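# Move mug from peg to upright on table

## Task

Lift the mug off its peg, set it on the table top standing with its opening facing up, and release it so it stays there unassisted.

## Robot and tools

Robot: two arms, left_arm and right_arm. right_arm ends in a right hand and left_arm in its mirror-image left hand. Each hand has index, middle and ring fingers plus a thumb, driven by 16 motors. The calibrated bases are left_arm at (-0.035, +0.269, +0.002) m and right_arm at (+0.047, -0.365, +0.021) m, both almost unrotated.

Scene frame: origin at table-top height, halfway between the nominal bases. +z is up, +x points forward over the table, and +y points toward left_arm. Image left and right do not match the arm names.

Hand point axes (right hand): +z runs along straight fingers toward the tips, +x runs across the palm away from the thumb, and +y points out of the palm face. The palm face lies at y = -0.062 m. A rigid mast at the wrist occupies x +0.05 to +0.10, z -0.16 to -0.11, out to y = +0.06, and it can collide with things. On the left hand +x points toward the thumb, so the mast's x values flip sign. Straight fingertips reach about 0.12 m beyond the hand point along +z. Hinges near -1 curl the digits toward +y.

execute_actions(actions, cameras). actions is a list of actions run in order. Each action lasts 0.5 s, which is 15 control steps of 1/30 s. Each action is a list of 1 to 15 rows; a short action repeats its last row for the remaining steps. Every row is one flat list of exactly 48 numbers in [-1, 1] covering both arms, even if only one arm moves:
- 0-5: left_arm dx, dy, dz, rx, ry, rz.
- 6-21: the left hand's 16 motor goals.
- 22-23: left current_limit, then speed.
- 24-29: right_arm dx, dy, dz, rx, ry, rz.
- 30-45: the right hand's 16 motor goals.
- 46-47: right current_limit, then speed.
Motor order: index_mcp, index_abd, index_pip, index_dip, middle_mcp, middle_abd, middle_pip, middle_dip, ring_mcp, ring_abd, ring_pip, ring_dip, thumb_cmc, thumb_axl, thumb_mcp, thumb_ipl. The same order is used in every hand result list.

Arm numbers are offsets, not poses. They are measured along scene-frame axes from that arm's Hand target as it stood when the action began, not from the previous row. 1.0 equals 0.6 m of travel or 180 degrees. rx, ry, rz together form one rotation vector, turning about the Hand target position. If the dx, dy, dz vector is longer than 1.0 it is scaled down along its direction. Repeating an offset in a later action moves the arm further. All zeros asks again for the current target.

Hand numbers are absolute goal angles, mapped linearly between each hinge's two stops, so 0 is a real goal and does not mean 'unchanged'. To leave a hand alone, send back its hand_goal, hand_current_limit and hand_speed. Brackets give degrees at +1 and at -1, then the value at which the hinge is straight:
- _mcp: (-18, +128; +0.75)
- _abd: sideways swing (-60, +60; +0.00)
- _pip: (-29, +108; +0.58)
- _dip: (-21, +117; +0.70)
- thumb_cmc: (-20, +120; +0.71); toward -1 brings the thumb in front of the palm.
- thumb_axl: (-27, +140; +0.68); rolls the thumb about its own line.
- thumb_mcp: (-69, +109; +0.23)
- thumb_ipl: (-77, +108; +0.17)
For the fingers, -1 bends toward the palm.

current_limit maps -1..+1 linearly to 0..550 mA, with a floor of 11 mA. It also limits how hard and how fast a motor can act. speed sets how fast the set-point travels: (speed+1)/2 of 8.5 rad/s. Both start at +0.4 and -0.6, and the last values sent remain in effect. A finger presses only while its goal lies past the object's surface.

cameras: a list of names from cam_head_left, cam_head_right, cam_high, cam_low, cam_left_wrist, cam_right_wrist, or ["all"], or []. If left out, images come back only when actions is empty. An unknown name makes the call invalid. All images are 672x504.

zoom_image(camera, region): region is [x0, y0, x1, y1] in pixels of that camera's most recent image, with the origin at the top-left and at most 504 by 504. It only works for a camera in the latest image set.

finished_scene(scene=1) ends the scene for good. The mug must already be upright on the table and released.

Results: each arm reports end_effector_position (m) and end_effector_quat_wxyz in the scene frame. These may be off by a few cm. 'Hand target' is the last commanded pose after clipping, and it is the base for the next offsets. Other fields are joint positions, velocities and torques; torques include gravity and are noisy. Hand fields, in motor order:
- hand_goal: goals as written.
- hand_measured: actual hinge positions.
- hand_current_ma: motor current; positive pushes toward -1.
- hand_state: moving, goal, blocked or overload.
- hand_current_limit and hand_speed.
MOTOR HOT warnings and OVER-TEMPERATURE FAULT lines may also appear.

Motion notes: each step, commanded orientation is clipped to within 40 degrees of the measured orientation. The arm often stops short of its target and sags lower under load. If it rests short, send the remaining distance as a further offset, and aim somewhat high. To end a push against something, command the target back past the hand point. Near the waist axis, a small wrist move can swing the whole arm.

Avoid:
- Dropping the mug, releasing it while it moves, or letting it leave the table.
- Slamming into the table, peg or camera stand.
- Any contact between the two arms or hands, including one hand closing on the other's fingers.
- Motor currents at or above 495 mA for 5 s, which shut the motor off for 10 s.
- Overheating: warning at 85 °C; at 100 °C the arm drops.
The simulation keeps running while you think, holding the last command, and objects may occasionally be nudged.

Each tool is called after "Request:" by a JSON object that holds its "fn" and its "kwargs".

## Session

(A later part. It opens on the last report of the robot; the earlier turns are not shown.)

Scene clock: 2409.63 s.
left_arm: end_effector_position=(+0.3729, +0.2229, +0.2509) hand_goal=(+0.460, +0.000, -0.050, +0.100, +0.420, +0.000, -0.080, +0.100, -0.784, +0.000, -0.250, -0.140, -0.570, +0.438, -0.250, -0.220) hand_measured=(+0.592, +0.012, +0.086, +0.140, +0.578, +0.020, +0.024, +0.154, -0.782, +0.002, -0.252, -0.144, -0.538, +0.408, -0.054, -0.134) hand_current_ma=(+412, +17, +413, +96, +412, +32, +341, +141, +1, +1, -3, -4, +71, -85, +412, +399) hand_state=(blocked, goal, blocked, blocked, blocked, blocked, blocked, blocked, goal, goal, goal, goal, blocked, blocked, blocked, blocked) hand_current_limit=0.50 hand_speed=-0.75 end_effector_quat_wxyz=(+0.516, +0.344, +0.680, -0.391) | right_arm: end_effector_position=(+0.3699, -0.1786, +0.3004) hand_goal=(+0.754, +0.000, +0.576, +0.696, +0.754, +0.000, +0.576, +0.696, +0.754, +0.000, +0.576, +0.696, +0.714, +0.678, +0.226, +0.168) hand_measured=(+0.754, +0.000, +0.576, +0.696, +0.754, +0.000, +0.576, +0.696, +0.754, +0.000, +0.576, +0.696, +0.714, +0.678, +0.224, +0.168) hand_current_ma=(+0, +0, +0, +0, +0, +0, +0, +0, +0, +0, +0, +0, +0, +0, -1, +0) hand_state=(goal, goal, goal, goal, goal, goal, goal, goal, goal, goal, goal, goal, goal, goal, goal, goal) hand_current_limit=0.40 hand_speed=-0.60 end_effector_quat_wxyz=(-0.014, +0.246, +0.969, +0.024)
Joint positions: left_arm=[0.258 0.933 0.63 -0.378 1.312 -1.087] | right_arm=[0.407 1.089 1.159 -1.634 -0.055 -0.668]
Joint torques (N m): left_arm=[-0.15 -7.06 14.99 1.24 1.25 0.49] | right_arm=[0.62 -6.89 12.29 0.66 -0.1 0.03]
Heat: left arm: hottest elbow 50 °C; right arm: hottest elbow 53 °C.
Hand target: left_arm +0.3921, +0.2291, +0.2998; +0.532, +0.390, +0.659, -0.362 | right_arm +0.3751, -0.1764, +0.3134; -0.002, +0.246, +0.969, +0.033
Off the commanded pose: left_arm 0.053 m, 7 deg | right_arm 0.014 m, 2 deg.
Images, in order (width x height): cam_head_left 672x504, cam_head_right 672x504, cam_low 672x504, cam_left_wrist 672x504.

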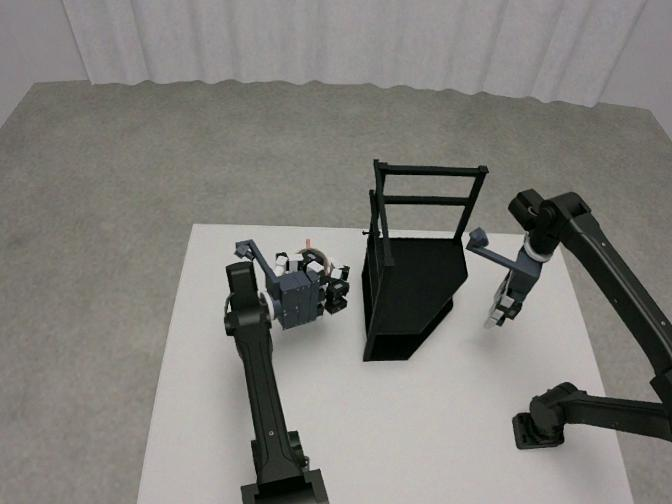

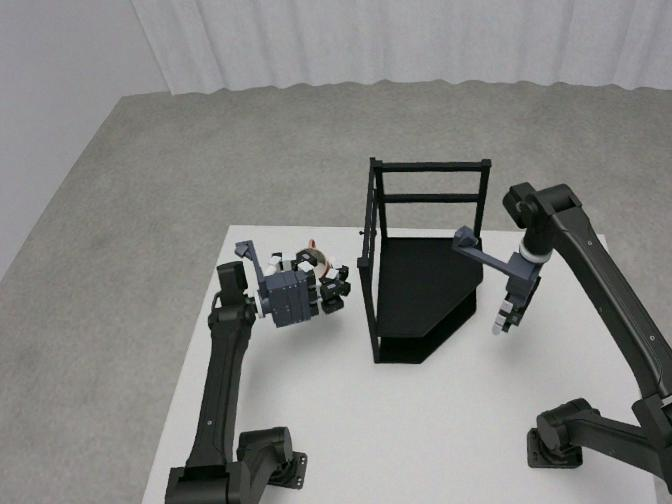

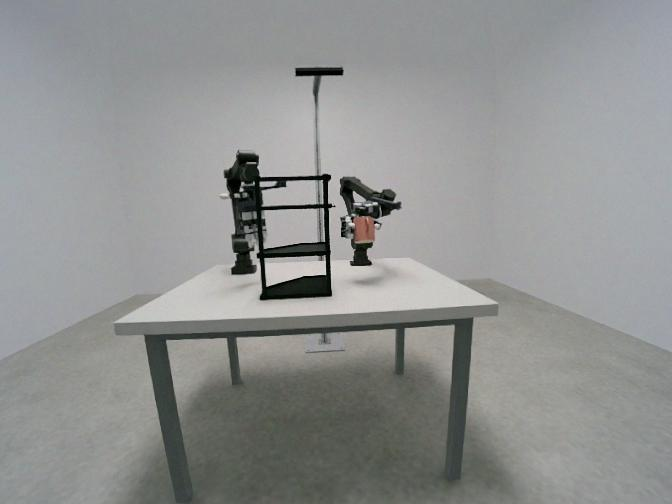

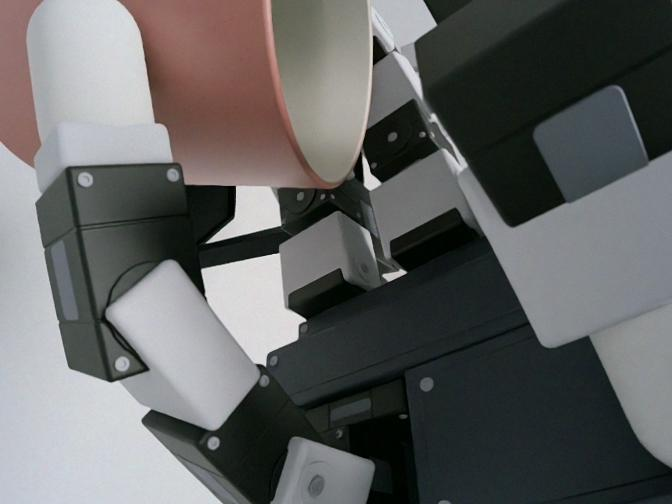

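Request:
{"fn": "execute_actions", "kwargs": {"actions": [[[0.01,0.0,-0.1,-0.024,0.075,0, 0.46,0,-0.05,0.1, 0.42,0,-0.08,0.1, -0.785,0,-0.25,-0.14, -0.571,0.437,-0.25,-0.22, 0.5,-0.75, 0,0,0,0,0,0, 0.754,0,0.576,0.696, 0.754,0,0.576,0.696, 0.754,0,0.576,0.696, 0.714,0.678,0.226,0.168, 0.4,-0.6]]], "cameras": ["cam_low","cam_head_left","cam_head_right","cam_high"]}}

Request:
{"fn": "zoom_image", "kwargs": {"camera": "cam_low", "region": [320, 180, 420, 280]}}

Request:
{"fn": "zoom_image", "kwargs": {"camera": "cam_head_left", "region": [230, 210, 370, 340]}}

Request:
{"fn": "zoom_image", "kwargs": {"camera": "cam_high", "region": [310, 50, 430, 170]}}

Scene clock: 2467.03 s.
left_arm: end_effector_position=(+0.3758, +0.2228, +0.1960) hand_goal=(+0.460, +0.000, -0.050, +0.100, +0.420, +0.000, -0.080, +0.100, -0.784, +0.000, -0.250, -0.140, -0.570, +0.438, -0.250, -0.220) hand_measured=(+0.592, +0.012, +0.086, +0.140, +0.578, +0.020, +0.020, +0.154, -0.782, +0.002, -0.252, -0.144, -0.536, +0.408, -0.052, -0.134) hand_current_ma=(+412, +17, +412, +96, +412, +32, +324, +141, +1, +1, -3, -4, +78, -85, +412, +399) hand_state=(blocked, goal, blocked, blocked, blocked, blocked, blocked, blocked, goal, goal, goal, goal, blocked, blocked, blocked, blocked) hand_current_limit=0.50 hand_speed=-0.75 end_effector_quat_wxyz=(+0.434, +0.289, +0.725, -0.450) | right_arm: end_effector_position=(+0.3699, -0.1786, +0.3004) hand_goal=(+0.754, +0.000, +0.576, +0.696, +0.754, +0.000, +0.576, +0.696, +0.754, +0.000, +0.576, +0.696, +0.714, +0.678, +0.226, +0.168) hand_measured=(+0.754, +0.000, +0.576, +0.696, +0.754, +0.000, +0.576, +0.696, +0.754, +0.000, +0.576, +0.696, +0.714, +0.678, +0.224, +0.168) hand_current_ma=(+0, +0, +0, +0, +0, +0, +0, +0, +0, +0, +0, +0, +0, +0, -1, +0) hand_state=(goal, goal, goal, goal, goal, goal, goal, goal, goal, goal, goal, goal, goal, goal, goal, goal) hand_current_limit=0.40 hand_speed=-0.60 end_effector_quat_wxyz=(-0.014, +0.246, +0.969, +0.024)
Joint positions: left_arm=[0.258 1.091 0.693 -0.624 1.313 -0.989] | right_arm=[0.407 1.089 1.159 -1.634 -0.055 -0.668]
Joint torques (N m): left_arm=[0.21 -9.58 13.57 0.79 1.78 0.41] | right_arm=[1.08 -7.36 12.27 0.81 0 0.02]
Motor temperatures (°C): left_arm=[29 33 73 28 31 28] | right_arm=[30 30 53 28 28 27]
Heat: left arm: hottest elbow 73 °C; right arm: hottest elbow 53 °C.
Hand target: left_arm +0.3981, +0.2291, +0.2397; +0.466, +0.324, +0.703, -0.429 | right_arm +0.3751, -0.1764, +0.3134; -0.002, +0.246, +0.969, +0.033
Off the commanded pose: left_arm 0.050 m, 6 deg | right_arm 0.014 m, 2 deg.
Images, in order (width x height): cam_head_left 672x504, cam_head_right 672x504, cam_high 672x504, cam_low 672x504.

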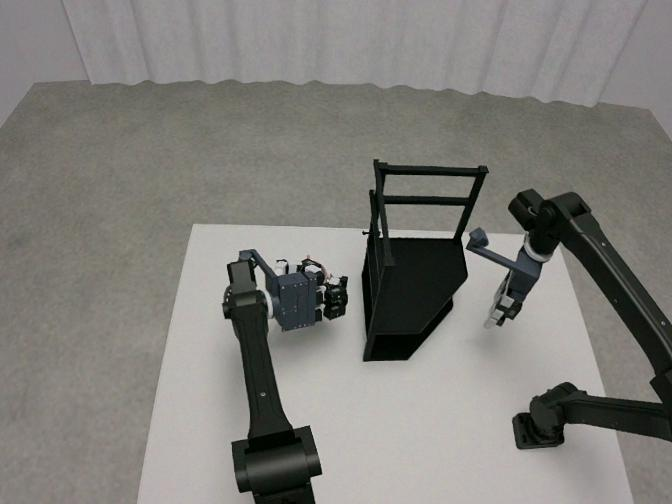

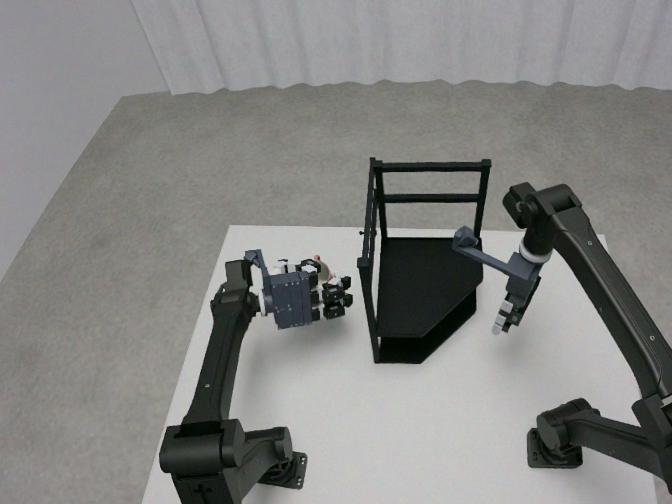

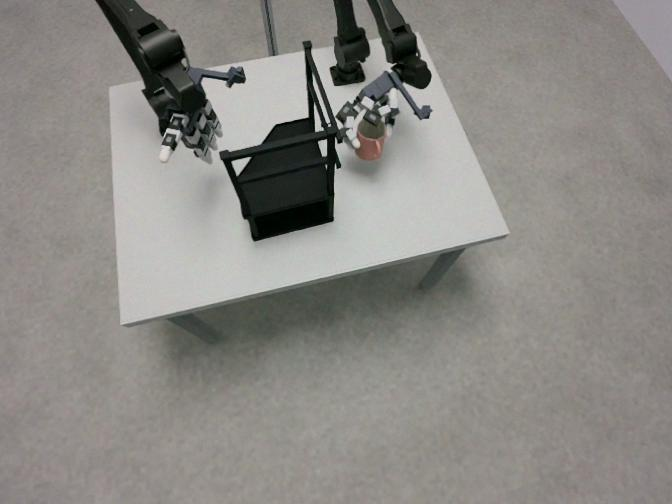

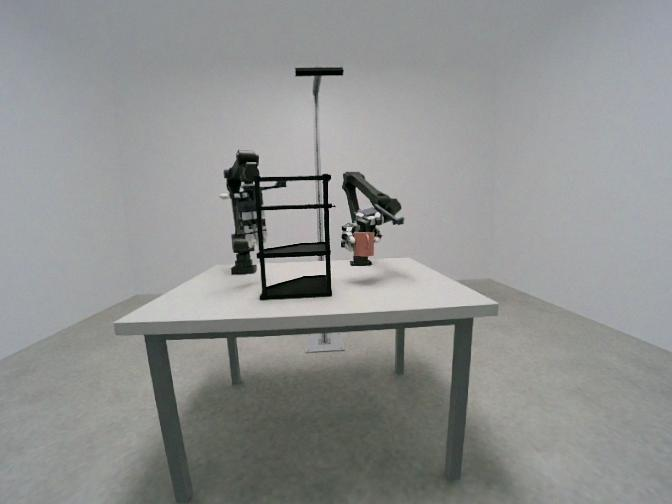

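Scaled by 5.040 from the camera's 672x504 image, which has a finer 960x720 frame.

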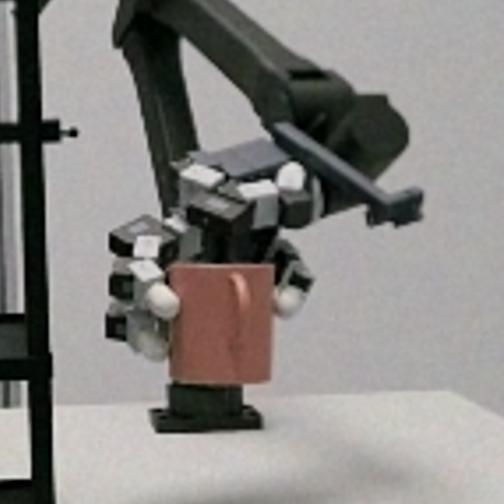

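Scaled by 3.600 from the camera's 672x504 image, which has a finer 960x720 frame.

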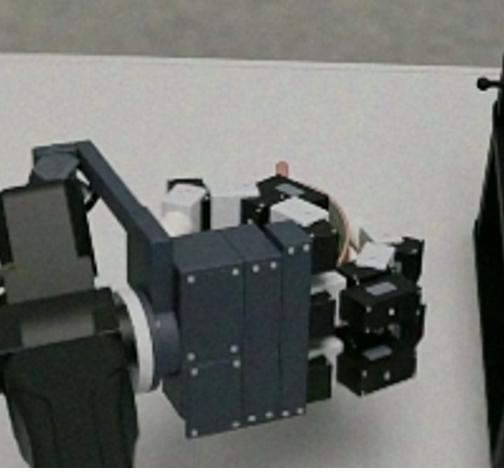

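Scaled by 4.200 from the camera's 672x504 image, which has a finer 960x720 frame.

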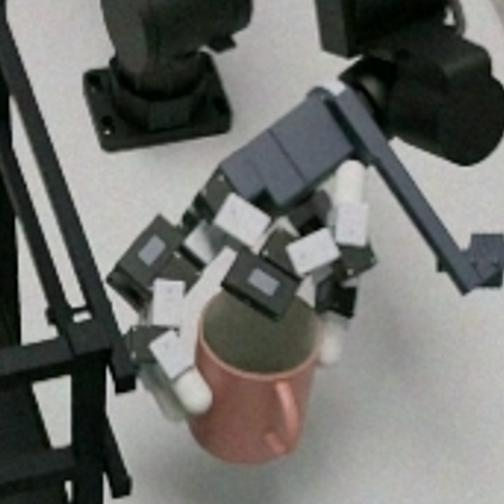

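Request:
{"fn": "execute_actions", "kwargs": {"actions": [[[0.0,0.0,-0.085,0,0.025,0, 0.46,0,-0.05,0.1, 0.42,0,-0.08,0.1, -0.785,0,-0.25,-0.14, -0.571,0.437,-0.25,-0.22, 0.5,-0.75, 0,0,0,0,0,0, 0.754,0,0.576,0.696, 0.754,0,0.576,0.696, 0.754,0,0.576,0.696, 0.714,0.678,0.226,0.168, 0.4,-0.6]],[[0.0,0.0,-0.085,0,0,0, 0.46,0,-0.05,0.1, 0.42,0,-0.08,0.1, -0.785,0,-0.25,-0.14, -0.571,0.437,-0.25,-0.22, 0.5,-0.75, 0,0,0,0,0,0, 0.754,0,0.576,0.696, 0.754,0,0.576,0.696, 0.754,0,0.576,0.696, 0.714,0.678,0.226,0.168, 0.4,-0.6]]], "cameras": ["cam_low","cam_head_left","cam_high"]}}

Request:
{"fn": "zoom_image", "kwargs": {"camera": "cam_low", "region": [320, 200, 420, 300]}}

Scene clock: 2493.83 s.
left_arm: end_effector_position=(+0.3862, +0.2268, +0.1182) hand_goal=(+0.460, +0.000, -0.050, +0.100, +0.420, +0.000, -0.080, +0.100, -0.784, +0.000, -0.250, -0.140, -0.570, +0.438, -0.250, -0.220) hand_measured=(+0.592, +0.012, +0.086, +0.140, +0.578, +0.020, +0.020, +0.154, -0.782, +0.002, -0.252, -0.144, -0.536, +0.408, -0.052, -0.134) hand_current_ma=(+413, +17, +412, +96, +412, +32, +324, +141, +1, +1, -3, -4, +78, -85, +412, +399) hand_state=(blocked, goal, blocked, blocked, blocked, blocked, blocked, blocked, goal, goal, goal, goal, blocked, blocked, blocked, blocked) hand_current_limit=0.50 hand_speed=-0.75 end_effector_quat_wxyz=(+0.410, +0.285, +0.737, -0.456) | right_arm: end_effector_position=(+0.3699, -0.1786, +0.3004) hand_goal=(+0.754, +0.000, +0.576, +0.696, +0.754, +0.000, +0.576, +0.696, +0.754, +0.000, +0.576, +0.696, +0.714, +0.678, +0.226, +0.168) hand_measured=(+0.754, +0.000, +0.576, +0.696, +0.754, +0.000, +0.576, +0.696, +0.754, +0.000, +0.576, +0.696, +0.714, +0.678, +0.224, +0.168) hand_current_ma=(+0, +0, +0, +0, +0, +0, +0, +0, +0, +0, +0, +0, +0, +0, -1, +0) hand_state=(goal, goal, goal, goal, goal, goal, goal, goal, goal, goal, goal, goal, goal, goal, goal, goal) hand_current_limit=0.40 hand_speed=-0.60 end_effector_quat_wxyz=(-0.014, +0.246, +0.969, +0.024)
Joint positions: left_arm=[0.258 1.284 0.642 -0.515 1.296 -0.899] | right_arm=[0.407 1.089 1.159 -1.634 -0.055 -0.668]
Joint torques (N m): left_arm=[-0.44 -11.63 7.92 1.78 1.92 0.32] | right_arm=[1.26 -7.12 12.29 0.76 -0.04 0.02]
Motor temperatures (°C): left_arm=[29 33 66 28 34 28] | right_arm=[30 30 54 28 28 27]
Heat: left arm: hottest elbow 66 °C; right arm: hottest elbow 54 °C.
Hand target: left_arm +0.3981, +0.2291, +0.1378; +0.438, +0.307, +0.720, -0.442 | right_arm +0.3751, -0.1764, +0.3134; -0.002, +0.246, +0.969, +0.033
Off the commanded pose: left_arm 0.023 m, 5 deg | right_arm 0.014 m, 2 deg.
Images, in order (width x height): cam_head_left 672x504, cam_high 672x504, cam_low 672x504.

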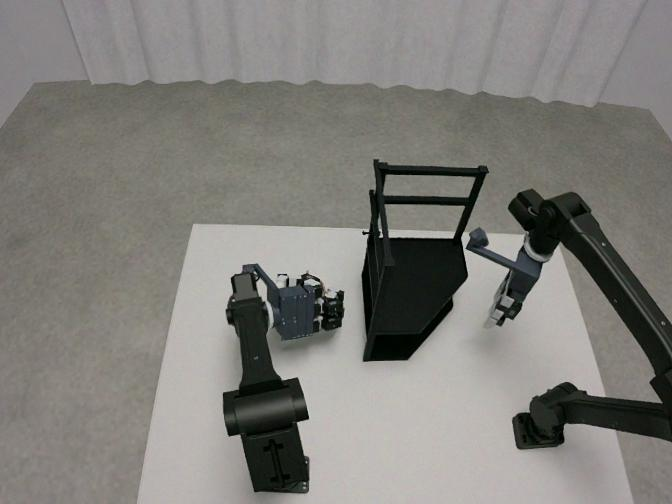

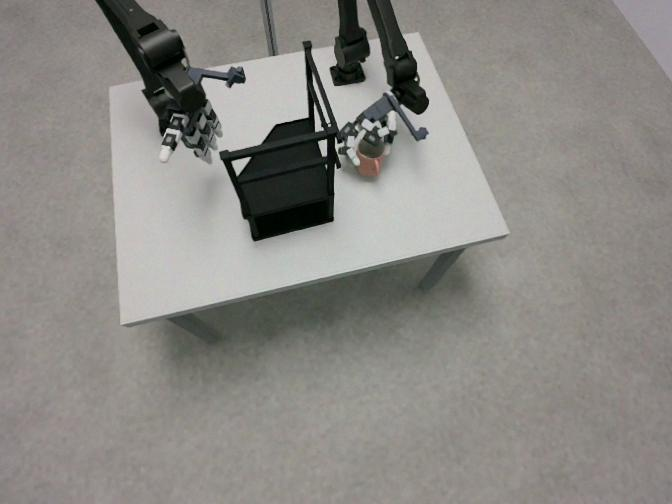

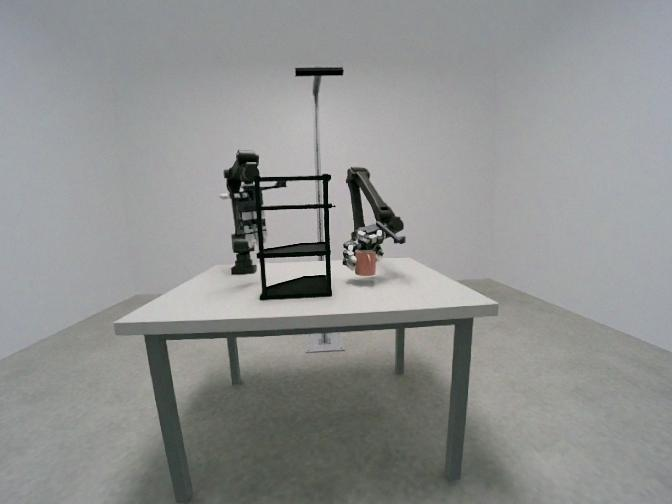

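Scaled by 5.040 from the camera's 672x504 image, which has a finer 960x720 frame.

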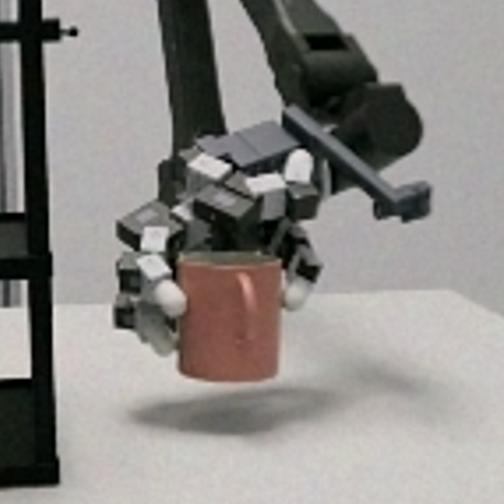

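Request:
{"fn": "execute_actions", "kwargs": {"actions": [[[0.0,0.0,-0.075,0,0.0,0, 0.46,0,-0.05,0.1, 0.42,0,-0.08,0.1, -0.785,0,-0.25,-0.14, -0.571,0.437,-0.25,-0.22, 0.5,-0.75, 0,0,0,0,0,0, 0.754,0,0.576,0.696, 0.754,0,0.576,0.696, 0.754,0,0.576,0.696, 0.714,0.678,0.226,0.168, 0.4,-0.6]]], "cameras": ["cam_low","cam_head_left","cam_high","cam_head_right"]}}

Request:
{"fn": "zoom_image", "kwargs": {"camera": "cam_low", "region": [330, 230, 400, 300]}}

Request:
{"fn": "zoom_image", "kwargs": {"camera": "cam_high", "region": [320, 80, 420, 190]}}

Scene clock: 2514.57 s.
left_arm: end_effector_position=(+0.3875, +0.2267, +0.0768) hand_goal=(+0.460, +0.000, -0.050, +0.100, +0.420, +0.000, -0.080, +0.100, -0.784, +0.000, -0.250, -0.140, -0.570, +0.438, -0.250, -0.220) hand_measured=(+0.592, +0.012, +0.086, +0.140, +0.578, +0.020, +0.020, +0.154, -0.782, +0.002, -0.252, -0.144, -0.540, +0.408, -0.050, -0.136) hand_current_ma=(+413, +17, +413, +96, +413, +32, +324, +141, +1, +1, -3, -4, +66, -87, +412, +389) hand_state=(blocked, goal, blocked, blocked, blocked, blocked, blocked, blocked, goal, goal, goal, goal, blocked, blocked, blocked, blocked) hand_current_limit=0.50 hand_speed=-0.75 end_effector_quat_wxyz=(+0.413, +0.289, +0.734, -0.454) | right_arm: end_effector_position=(+0.3699, -0.1786, +0.3004) hand_goal=(+0.754, +0.000, +0.576, +0.696, +0.754, +0.000, +0.576, +0.696, +0.754, +0.000, +0.576, +0.696, +0.714, +0.678, +0.226, +0.168) hand_measured=(+0.754, +0.000, +0.576, +0.696, +0.754, +0.000, +0.576, +0.696, +0.754, +0.000, +0.576, +0.696, +0.714, +0.678, +0.224, +0.168) hand_current_ma=(+0, +0, +0, +0, +0, +0, +0, +0, +0, +0, +0, +0, +0, +0, -1, +0) hand_state=(goal, goal, goal, goal, goal, goal, goal, goal, goal, goal, goal, goal, goal, goal, goal, goal) hand_current_limit=0.40 hand_speed=-0.60 end_effector_quat_wxyz=(-0.014, +0.246, +0.969, +0.024)
Joint positions: left_arm=[0.258 1.388 0.59 -0.357 1.299 -0.887] | right_arm=[0.407 1.089 1.159 -1.634 -0.055 -0.668]
Joint torques (N m): left_arm=[-0.5 -12.1 6.65 1.78 1.86 0.28] | right_arm=[0.62 -6.95 12.19 0.66 -0.04 0.04]
Motor temperatures (°C): left_arm=[29 34 61 28 36 28] | right_arm=[30 30 54 28 28 27]
Heat: left arm: hottest elbow 61 °C; right arm: hottest elbow 54 °C.
Hand target: left_arm +0.3981, +0.2291, +0.0928; +0.438, +0.307, +0.720, -0.442 | right_arm +0.3751, -0.1764, +0.3134; -0.002, +0.246, +0.969, +0.033
Off the commanded pose: left_arm 0.019 m, 4 deg | right_arm 0.014 m, 2 deg.
Images, in order (width x height): cam_head_left 672x504, cam_head_right 672x504, cam_high 672x504, cam_low 672x504.

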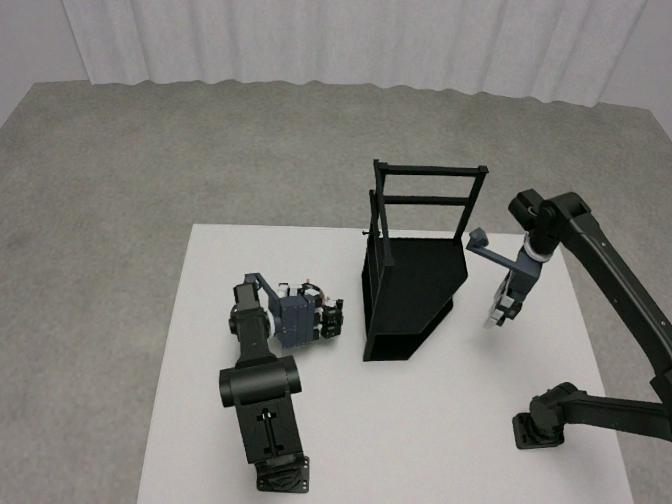

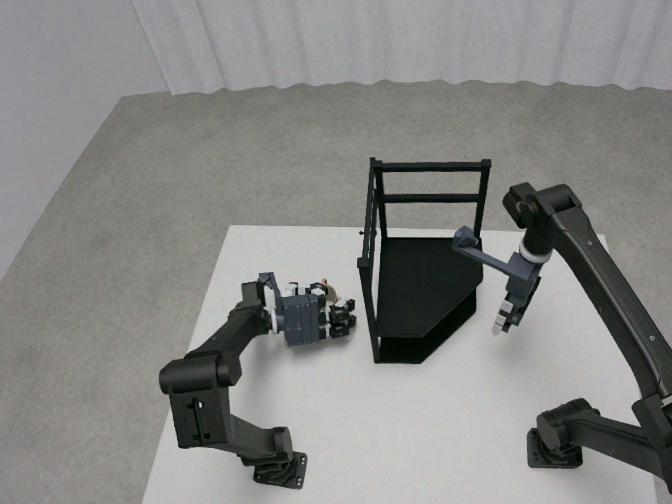

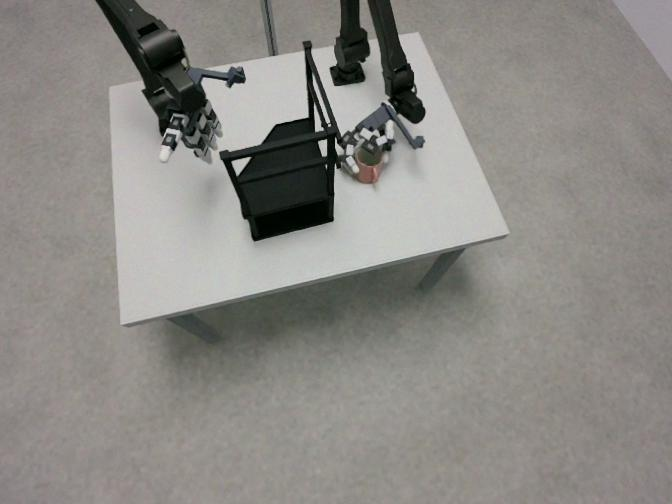

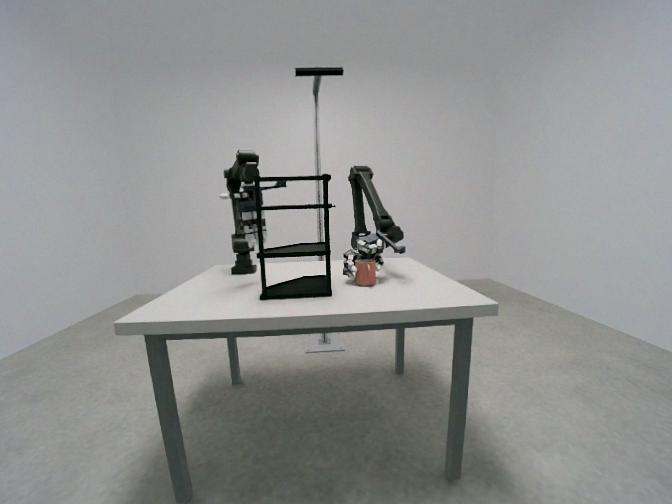

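Scaled by 7.200 from the camera's 672x504 image, which has a finer 960x720 frame.

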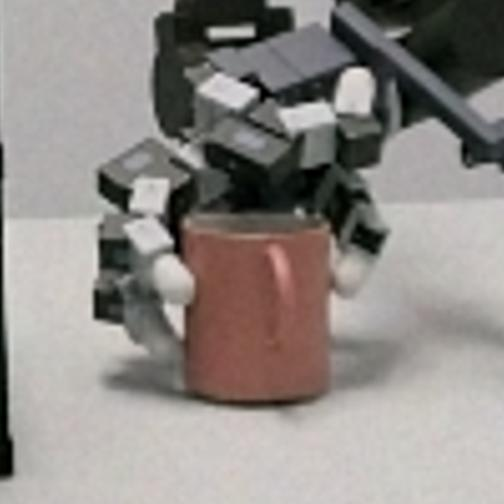

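Scaled by 4.582 from the camera's 672x504 image, which has a finer 960x720 frame.

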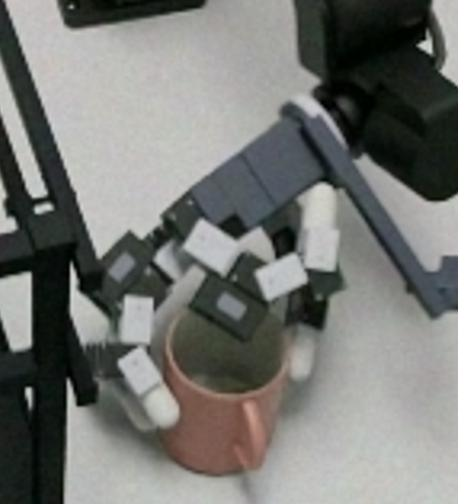

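Request:
{"fn": "execute_actions", "kwargs": {"actions": [[[0.0,0.0,-0.02,0,0.008,0, 0.46,0,-0.05,0.1, 0.42,0,-0.08,0.1, -0.785,0,-0.25,-0.14, -0.571,0.437,-0.25,-0.22, 0.5,-0.75, 0,0,0,0,0,0, 0.754,0,0.576,0.696, 0.754,0,0.576,0.696, 0.754,0,0.576,0.696, 0.714,0.678,0.226,0.168, 0.4,-0.6]]], "cameras": ["cam_low"]}}

Request:
{"fn": "zoom_image", "kwargs": {"camera": "cam_low", "region": [330, 230, 400, 300]}}

Scene clock: 2542.63 s.
left_arm: end_effector_position=(+0.3892, +0.2275, +0.0727) hand_goal=(+0.460, +0.000, -0.050, +0.100, +0.420, +0.000, -0.080, +0.100, -0.784, +0.000, -0.250, -0.140, -0.570, +0.438, -0.250, -0.220) hand_measured=(+0.592, +0.012, +0.084, +0.140, +0.578, +0.018, +0.020, +0.154, -0.782, +0.002, -0.252, -0.144, -0.546, +0.408, -0.050, -0.136) hand_current_ma=(+412, +17, +412, +96, +413, +28, +324, +141, +1, +1, -3, -4, +50, -88, +412, +380) hand_state=(blocked, goal, blocked, blocked, blocked, goal, blocked, blocked, goal, goal, goal, goal, blocked, blocked, blocked, blocked) hand_current_limit=0.50 hand_speed=-0.75 end_effector_quat_wxyz=(+0.413, +0.288, +0.735, -0.454) | right_arm: end_effector_position=(+0.3699, -0.1786, +0.3004) hand_goal=(+0.754, +0.000, +0.576, +0.696, +0.754, +0.000, +0.576, +0.696, +0.754, +0.000, +0.576, +0.696, +0.714, +0.678, +0.226, +0.168) hand_measured=(+0.754, +0.000, +0.576, +0.696, +0.754, +0.000, +0.576, +0.696, +0.754, +0.000, +0.576, +0.696, +0.714, +0.678, +0.224, +0.168) hand_current_ma=(+0, +0, +0, +0, +0, +0, +0, +0, +0, +0, +0, +0, +0, +0, -1, +0) hand_state=(goal, goal, goal, goal, goal, goal, goal, goal, goal, goal, goal, goal, goal, goal, goal, goal) hand_current_limit=0.40 hand_speed=-0.60 end_effector_quat_wxyz=(-0.014, +0.246, +0.969, +0.024)
Joint positions: left_arm=[0.258 1.402 0.59 -0.34 1.297 -0.893] | right_arm=[0.407 1.089 1.159 -1.634 -0.055 -0.668]
Joint torques (N m): left_arm=[-0.44 -10.11 6.42 1.65 1.57 0.25] | right_arm=[1.2 -7.41 12.14 0.73 -0.04 0.02]
Motor temperatures (°C): left_arm=[29 35 56 28 37 27] | right_arm=[30 30 54 28 28 27]
Heat: left arm: hottest elbow 56 °C; right arm: hottest elbow 54 °C.
Hand target: left_arm +0.3981, +0.2291, +0.0808; +0.429, +0.302, +0.726, -0.446 | right_arm +0.3751, -0.1764, +0.3134; -0.002, +0.246, +0.969, +0.033
Off the commanded pose: left_arm 0.012 m, 3 deg | right_arm 0.014 m, 2 deg.
Images, in order (width x height): cam_low 672x504.

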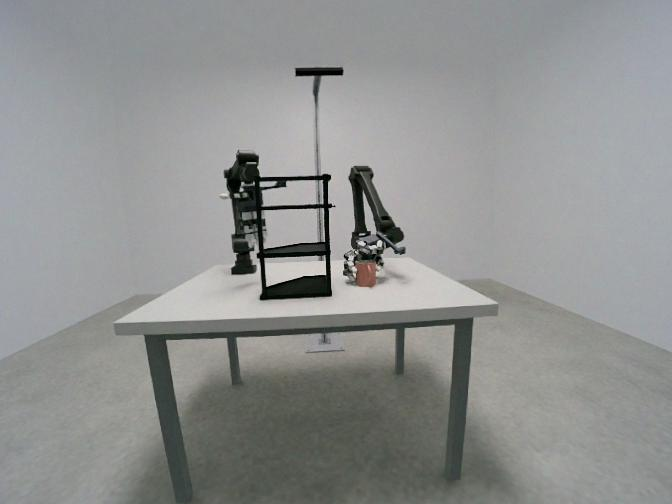

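Scaled by 7.200 from the camera's 672x504 image, which has a finer 960x720 frame.

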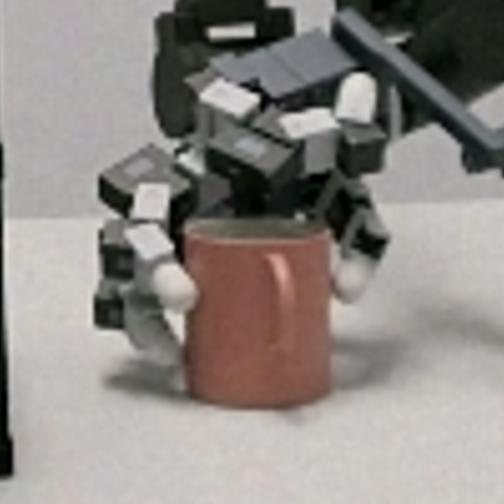

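Request:
{"fn": "execute_actions", "kwargs": {"actions": [[[0.0,0.0,-0.018,0,0.0,0, 0.46,0,-0.05,0.1, 0.42,0,-0.08,0.1, -0.785,0,-0.25,-0.14, -0.571,0.437,-0.25,-0.22, 0.5,-0.75, 0,0,0,0,0,0, 0.754,0,0.576,0.696, 0.754,0,0.576,0.696, 0.754,0,0.576,0.696, 0.714,0.678,0.226,0.168, 0.4,-0.6]]], "cameras": ["cam_low","cam_left_wrist"]}}

Request:
{"fn": "zoom_image", "kwargs": {"camera": "cam_low", "region": [330, 230, 400, 300]}}

Scene clock: 2561.70 s.
left_arm: end_effector_position=(+0.3936, +0.2274, +0.0698) hand_goal=(+0.460, +0.000, -0.050, +0.100, +0.420, +0.000, -0.080, +0.100, -0.784, +0.000, -0.250, -0.140, -0.570, +0.438, -0.250, -0.220) hand_measured=(+0.592, +0.010, +0.074, +0.138, +0.578, +0.010, +0.020, +0.154, -0.782, +0.002, -0.252, -0.144, -0.558, +0.402, -0.050, -0.136) hand_current_ma=(+413, +11, +412, +90, +412, +14, +324, +141, +1, +1, -3, -4, +20, -105, +413, +380) hand_state=(blocked, goal, blocked, blocked, blocked, goal, blocked, blocked, goal, goal, goal, goal, goal, blocked, blocked, blocked) hand_current_limit=0.50 hand_speed=-0.75 end_effector_quat_wxyz=(+0.420, +0.293, +0.730, -0.453) | right_arm: end_effector_position=(+0.3699, -0.1786, +0.3004) hand_goal=(+0.754, +0.000, +0.576, +0.696, +0.754, +0.000, +0.576, +0.696, +0.754, +0.000, +0.576, +0.696, +0.714, +0.678, +0.226, +0.168) hand_measured=(+0.754, +0.000, +0.576, +0.696, +0.754, +0.000, +0.576, +0.696, +0.754, +0.000, +0.576, +0.696, +0.714, +0.678, +0.224, +0.168) hand_current_ma=(+0, +0, +0, +0, +0, +0, +0, +0, +0, +0, +0, +0, +0, +0, -1, +0) hand_state=(goal, goal, goal, goal, goal, goal, goal, goal, goal, goal, goal, goal, goal, goal, goal, goal) hand_current_limit=0.40 hand_speed=-0.60 end_effector_quat_wxyz=(-0.014, +0.246, +0.969, +0.024)
Joint positions: left_arm=[0.258 1.424 0.588 -0.298 1.307 -0.893] | right_arm=[0.407 1.089 1.159 -1.634 -0.055 -0.668]
Joint torques (N m): left_arm=[-0.56 -10.17 5.67 1.57 1.16 0.24] | right_arm=[0.73 -6.3 12.37 0.7 -0.07 0.04]
Heat: left arm: hottest elbow 54 °C; right arm: hottest elbow 54 °C.
Hand target: left_arm +0.3980, +0.2291, +0.0699; +0.428, +0.302, +0.726, -0.446 | right_arm +0.3751, -0.1764, +0.3134; -0.002, +0.246, +0.969, +0.033
Off the commanded pose: left_arm 0.005 m, 2 deg | right_arm 0.014 m, 2 deg.
Images, in order (width x height): cam_low 672x504, cam_left_wrist 672x504.

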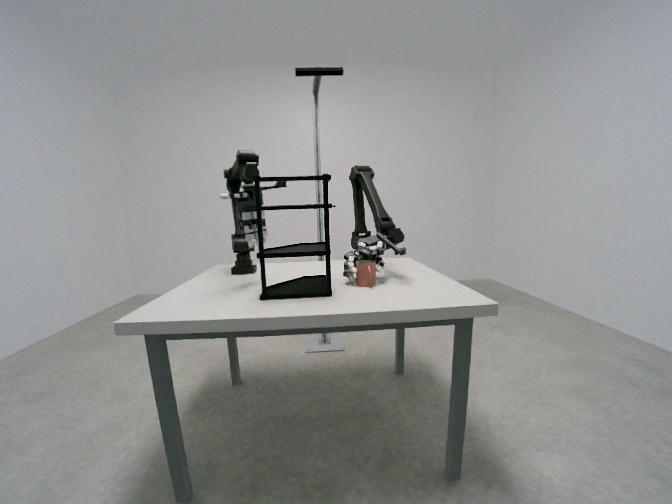

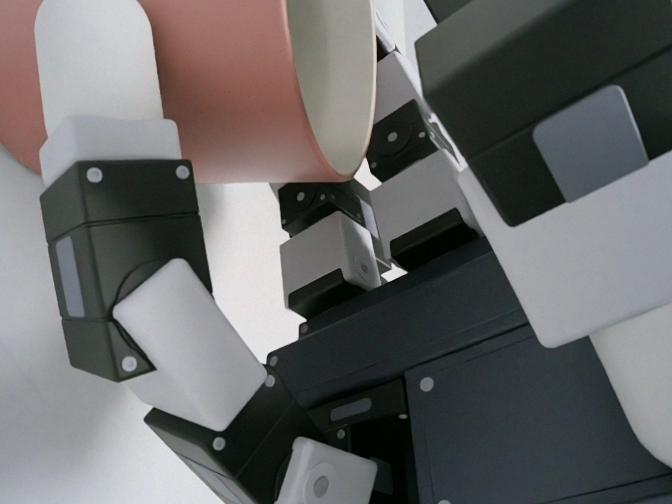

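Scaled by 7.200 from the camera's 672x504 image, which has a finer 960x720 frame.

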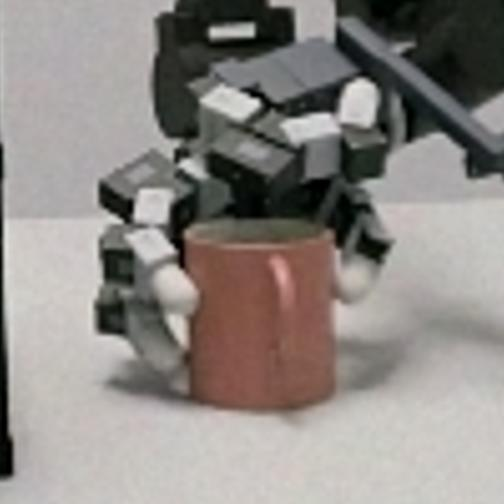

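Request:
{"fn": "execute_actions", "kwargs": {"actions": [[[0.0,0.0,0.0,0,0.0,0, 0.592,0,0.074,0.14, 0.578,0,0.02,0.154, -0.785,0,-0.25,-0.14, -0.56,0.41,-0.05,-0.136, 0.3,-0.9, 0,0,0,0,0,0, 0.754,0,0.576,0.696, 0.754,0,0.576,0.696, 0.754,0,0.576,0.696, 0.714,0.678,0.226,0.168, 0.4,-0.6]],[[0.0,0.0,0.0,0,0.0,0, 0.61,0,0.11,0.18, 0.595,0,0.055,0.19, -0.785,0,-0.25,-0.14, -0.565,0.42,0.0,-0.09, 0.3,-0.9, 0,0,0,0,0,0, 0.754,0,0.576,0.696, 0.754,0,0.576,0.696, 0.754,0,0.576,0.696, 0.714,0.678,0.226,0.168, 0.4,-0.6]]], "cameras": ["cam_low"]}}

Request:
{"fn": "zoom_image", "kwargs": {"camera": "cam_low", "region": [330, 230, 400, 300]}}

Scene clock: 2597.07 s.
left_arm: end_effector_position=(+0.3956, +0.2279, +0.0713) hand_goal=(+0.610, +0.000, +0.110, +0.180, +0.596, +0.000, +0.056, +0.190, -0.784, +0.000, -0.250, -0.140, -0.564, +0.420, +0.000, -0.090) hand_measured=(+0.600, +0.008, +0.106, +0.178, +0.586, +0.010, +0.052, +0.188, -0.782, +0.002, -0.252, -0.144, -0.552, +0.420, +0.000, -0.092) hand_current_ma=(-14, +10, -4, -3, -17, +12, -3, -2, +1, +1, -3, -4, +20, +0, -1, -2) hand_state=(goal, goal, goal, goal, goal, goal, goal, goal, goal, goal, goal, goal, goal, goal, goal, goal) hand_current_limit=0.30 hand_speed=-0.90 end_effector_quat_wxyz=(+0.424, +0.297, +0.728, -0.450) | right_arm: end_effector_position=(+0.3699, -0.1786, +0.3004) hand_goal=(+0.754, +0.000, +0.576, +0.696, +0.754, +0.000, +0.576, +0.696, +0.754, +0.000, +0.576, +0.696, +0.714, +0.678, +0.226, +0.168) hand_measured=(+0.754, +0.000, +0.576, +0.696, +0.754, +0.000, +0.576, +0.696, +0.754, +0.000, +0.576, +0.696, +0.714, +0.678, +0.224, +0.168) hand_current_ma=(+0, +0, +0, +0, +0, +0, +0, +0, +0, +0, +0, +0, +0, +0, -1, +0) hand_state=(goal, goal, goal, goal, goal, goal, goal, goal, goal, goal, goal, goal, goal, goal, goal, goal) hand_current_limit=0.40 hand_speed=-0.60 end_effector_quat_wxyz=(-0.014, +0.246, +0.969, +0.024)
Joint positions: left_arm=[0.258 1.424 0.588 -0.286 1.306 -0.89] | right_arm=[0.407 1.089 1.159 -1.634 -0.055 -0.668]
Joint torques (N m): left_arm=[-0.97 -9.76 5.74 1.36 1.17 0.23] | right_arm=[0.32 -6.95 12.26 0.85 -0.09 0.08]
Motor temperatures (°C): left_arm=[29 34 48 28 35 27] | right_arm=[30 30 54 28 28 27]
Heat: left arm: hottest elbow 48 °C; right arm: hottest elbow 54 °C.
Hand target: left_arm +0.3980, +0.2291, +0.0699; +0.428, +0.302, +0.726, -0.446 | right_arm +0.3751, -0.1764, +0.3134; -0.002, +0.246, +0.969, +0.033
Off the commanded pose: left_arm 0.003 m, 1 deg | right_arm 0.014 m, 2 deg.
Images, in order (width x height): cam_low 672x504.

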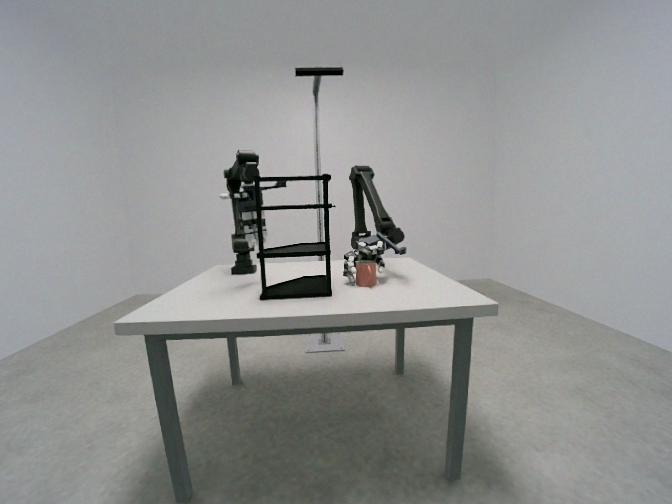

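Scaled by 7.200 from the camera's 672x504 image, which has a finer 960x720 frame.

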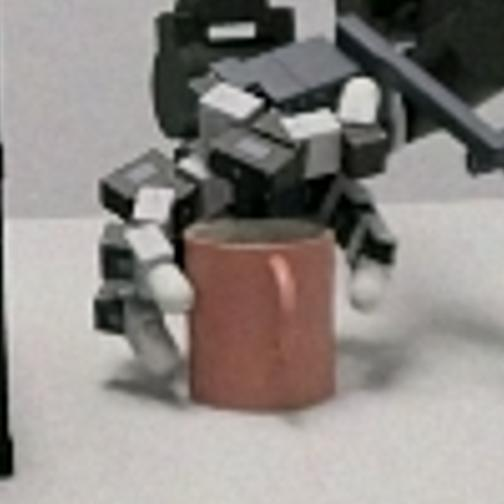

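Request:
{"fn": "execute_actions", "kwargs": {"actions": [[[0.0,0.0,0.0,0,0.0,0, 0.69,0,0.35,0.5, 0.69,0,0.35,0.5, -0.785,0,-0.25,-0.14, -0.565,0.5,0.226,0.168, 0.4,-0.8, 0,0,0,0,0,0, 0.754,0,0.576,0.696, 0.754,0,0.576,0.696, 0.754,0,0.576,0.696, 0.714,0.678,0.226,0.168, 0.4,-0.6]],[[-0.04,-0.02,0.02,0,0.0,0, 0.72,0,0.45,0.6, 0.72,0,0.45,0.6, -0.785,0,-0.25,-0.14, -0.565,0.5,0.226,0.168, 0.4,-0.8, 0,0,0,0,0,0, 0.754,0,0.576,0.696, 0.754,0,0.576,0.696, 0.754,0,0.576,0.696, 0.714,0.678,0.226,0.168, 0.4,-0.6]]], "cameras": ["cam_low","cam_high","cam_head_left"]}}

Request:
{"fn": "zoom_image", "kwargs": {"camera": "cam_low", "region": [330, 230, 400, 300]}}

Request:
{"fn": "zoom_image", "kwargs": {"camera": "cam_high", "region": [320, 80, 420, 190]}}

Scene clock: 2620.93 s.
left_arm: end_effector_position=(+0.3739, +0.2200, +0.0790) hand_goal=(+0.720, +0.000, +0.450, +0.600, +0.720, +0.000, +0.450, +0.600, -0.784, +0.000, -0.250, -0.140, -0.564, +0.500, +0.226, +0.168) hand_measured=(+0.710, +0.008, +0.444, +0.596, +0.708, +0.010, +0.446, +0.598, -0.782, +0.002, -0.252, -0.144, -0.552, +0.498, +0.224, +0.166) hand_current_ma=(-16, +10, -6, -3, -19, +12, -4, -3, +1, +1, -3, -4, +20, -1, -2, -2) hand_state=(goal, goal, goal, goal, goal, goal, goal, goal, goal, goal, goal, goal, goal, goal, goal, goal) hand_current_limit=0.40 hand_speed=-0.80 end_effector_quat_wxyz=(+0.425, +0.296, +0.729, -0.448) | right_arm: end_effector_position=(+0.3699, -0.1786, +0.3004) hand_goal=(+0.754, +0.000, +0.576, +0.696, +0.754, +0.000, +0.576, +0.696, +0.754, +0.000, +0.576, +0.696, +0.714, +0.678, +0.226, +0.168) hand_measured=(+0.754, +0.000, +0.576, +0.696, +0.754, +0.000, +0.576, +0.696, +0.754, +0.000, +0.576, +0.696, +0.714, +0.678, +0.224, +0.168) hand_current_ma=(+0, +0, +0, +0, +0, +0, +0, +0, +0, +0, +0, +0, +0, +0, -1, +0) hand_state=(goal, goal, goal, goal, goal, goal, goal, goal, goal, goal, goal, goal, goal, goal, goal, goal) hand_current_limit=0.40 hand_speed=-0.60 end_effector_quat_wxyz=(-0.014, +0.246, +0.969, +0.024)
Joint positions: left_arm=[0.249 1.335 0.526 -0.269 1.298 -0.935] | right_arm=[0.407 1.089 1.159 -1.634 -0.055 -0.668]
Joint torques (N m): left_arm=[-1.38 -10.17 5.34 1.5 1.13 0.09] | right_arm=[0.97 -6.95 12.22 0.8 -0.06 0.07]
Heat: left arm: hottest elbow 46 °C; right arm: hottest elbow 54 °C.
Hand target: left_arm +0.3741, +0.2171, +0.0820; +0.429, +0.302, +0.726, -0.446 | right_arm +0.3751, -0.1764, +0.3134; -0.002, +0.246, +0.969, +0.033
Off the commanded pose: left_arm 0.004 m, 1 deg | right_arm 0.014 m, 2 deg.
Images, in order (width x height): cam_head_left 672x504, cam_high 672x504, cam_low 672x504.

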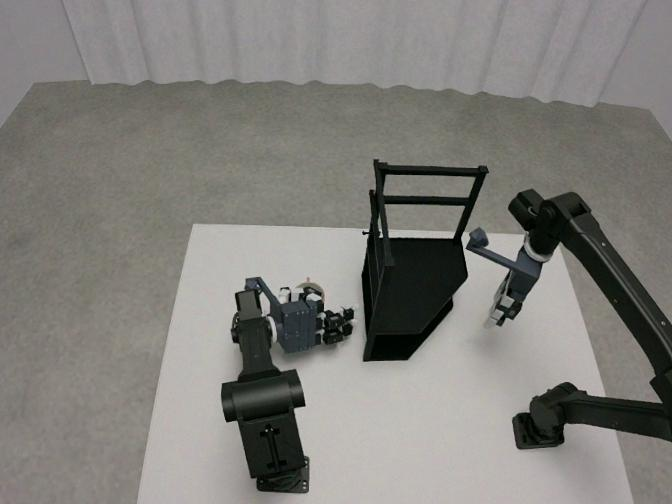

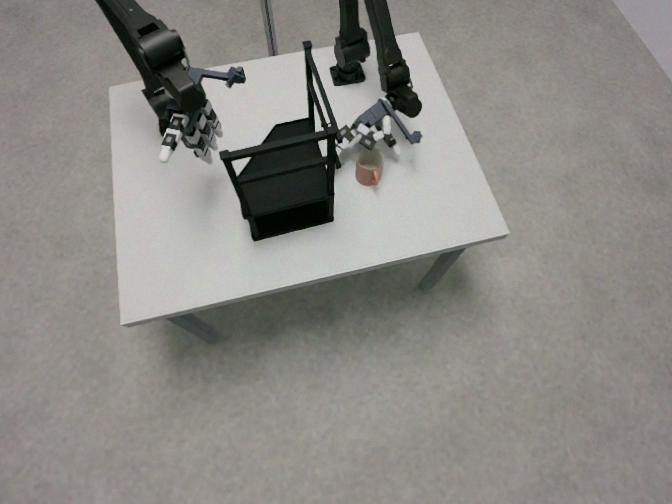

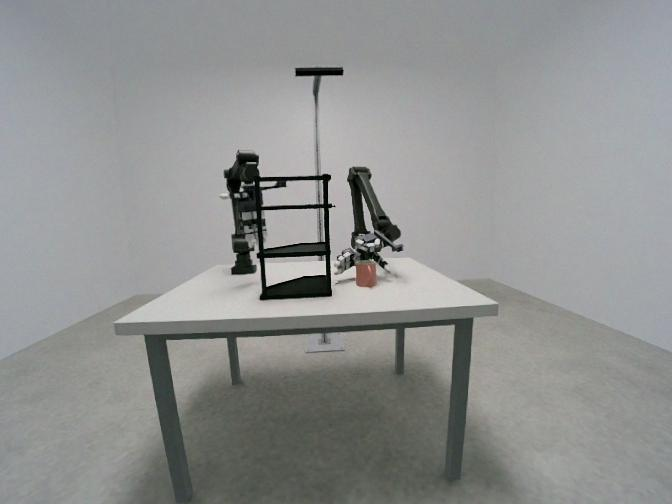

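Scaled by 7.200 from the camera's 672x504 image, which has a finer 960x720 frame.

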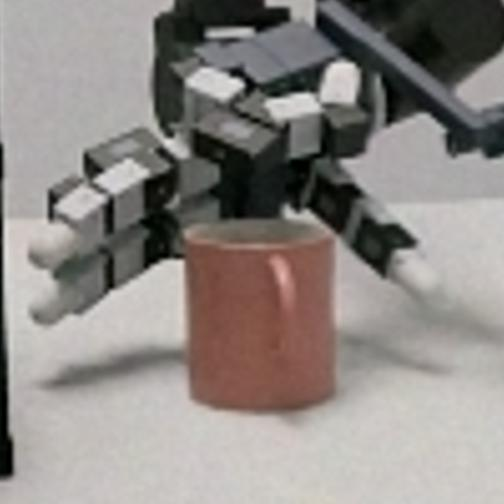

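Scaled by 4.582 from the camera's 672x504 image, which has a finer 960x720 frame.

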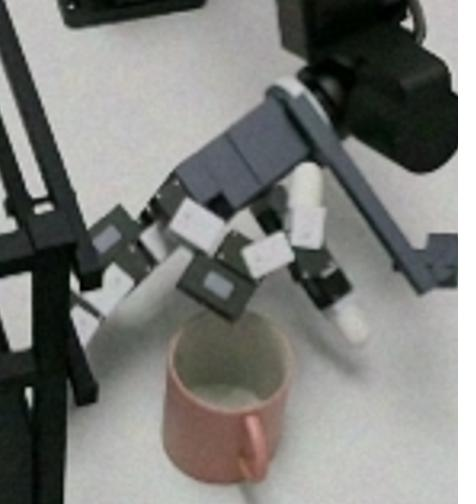

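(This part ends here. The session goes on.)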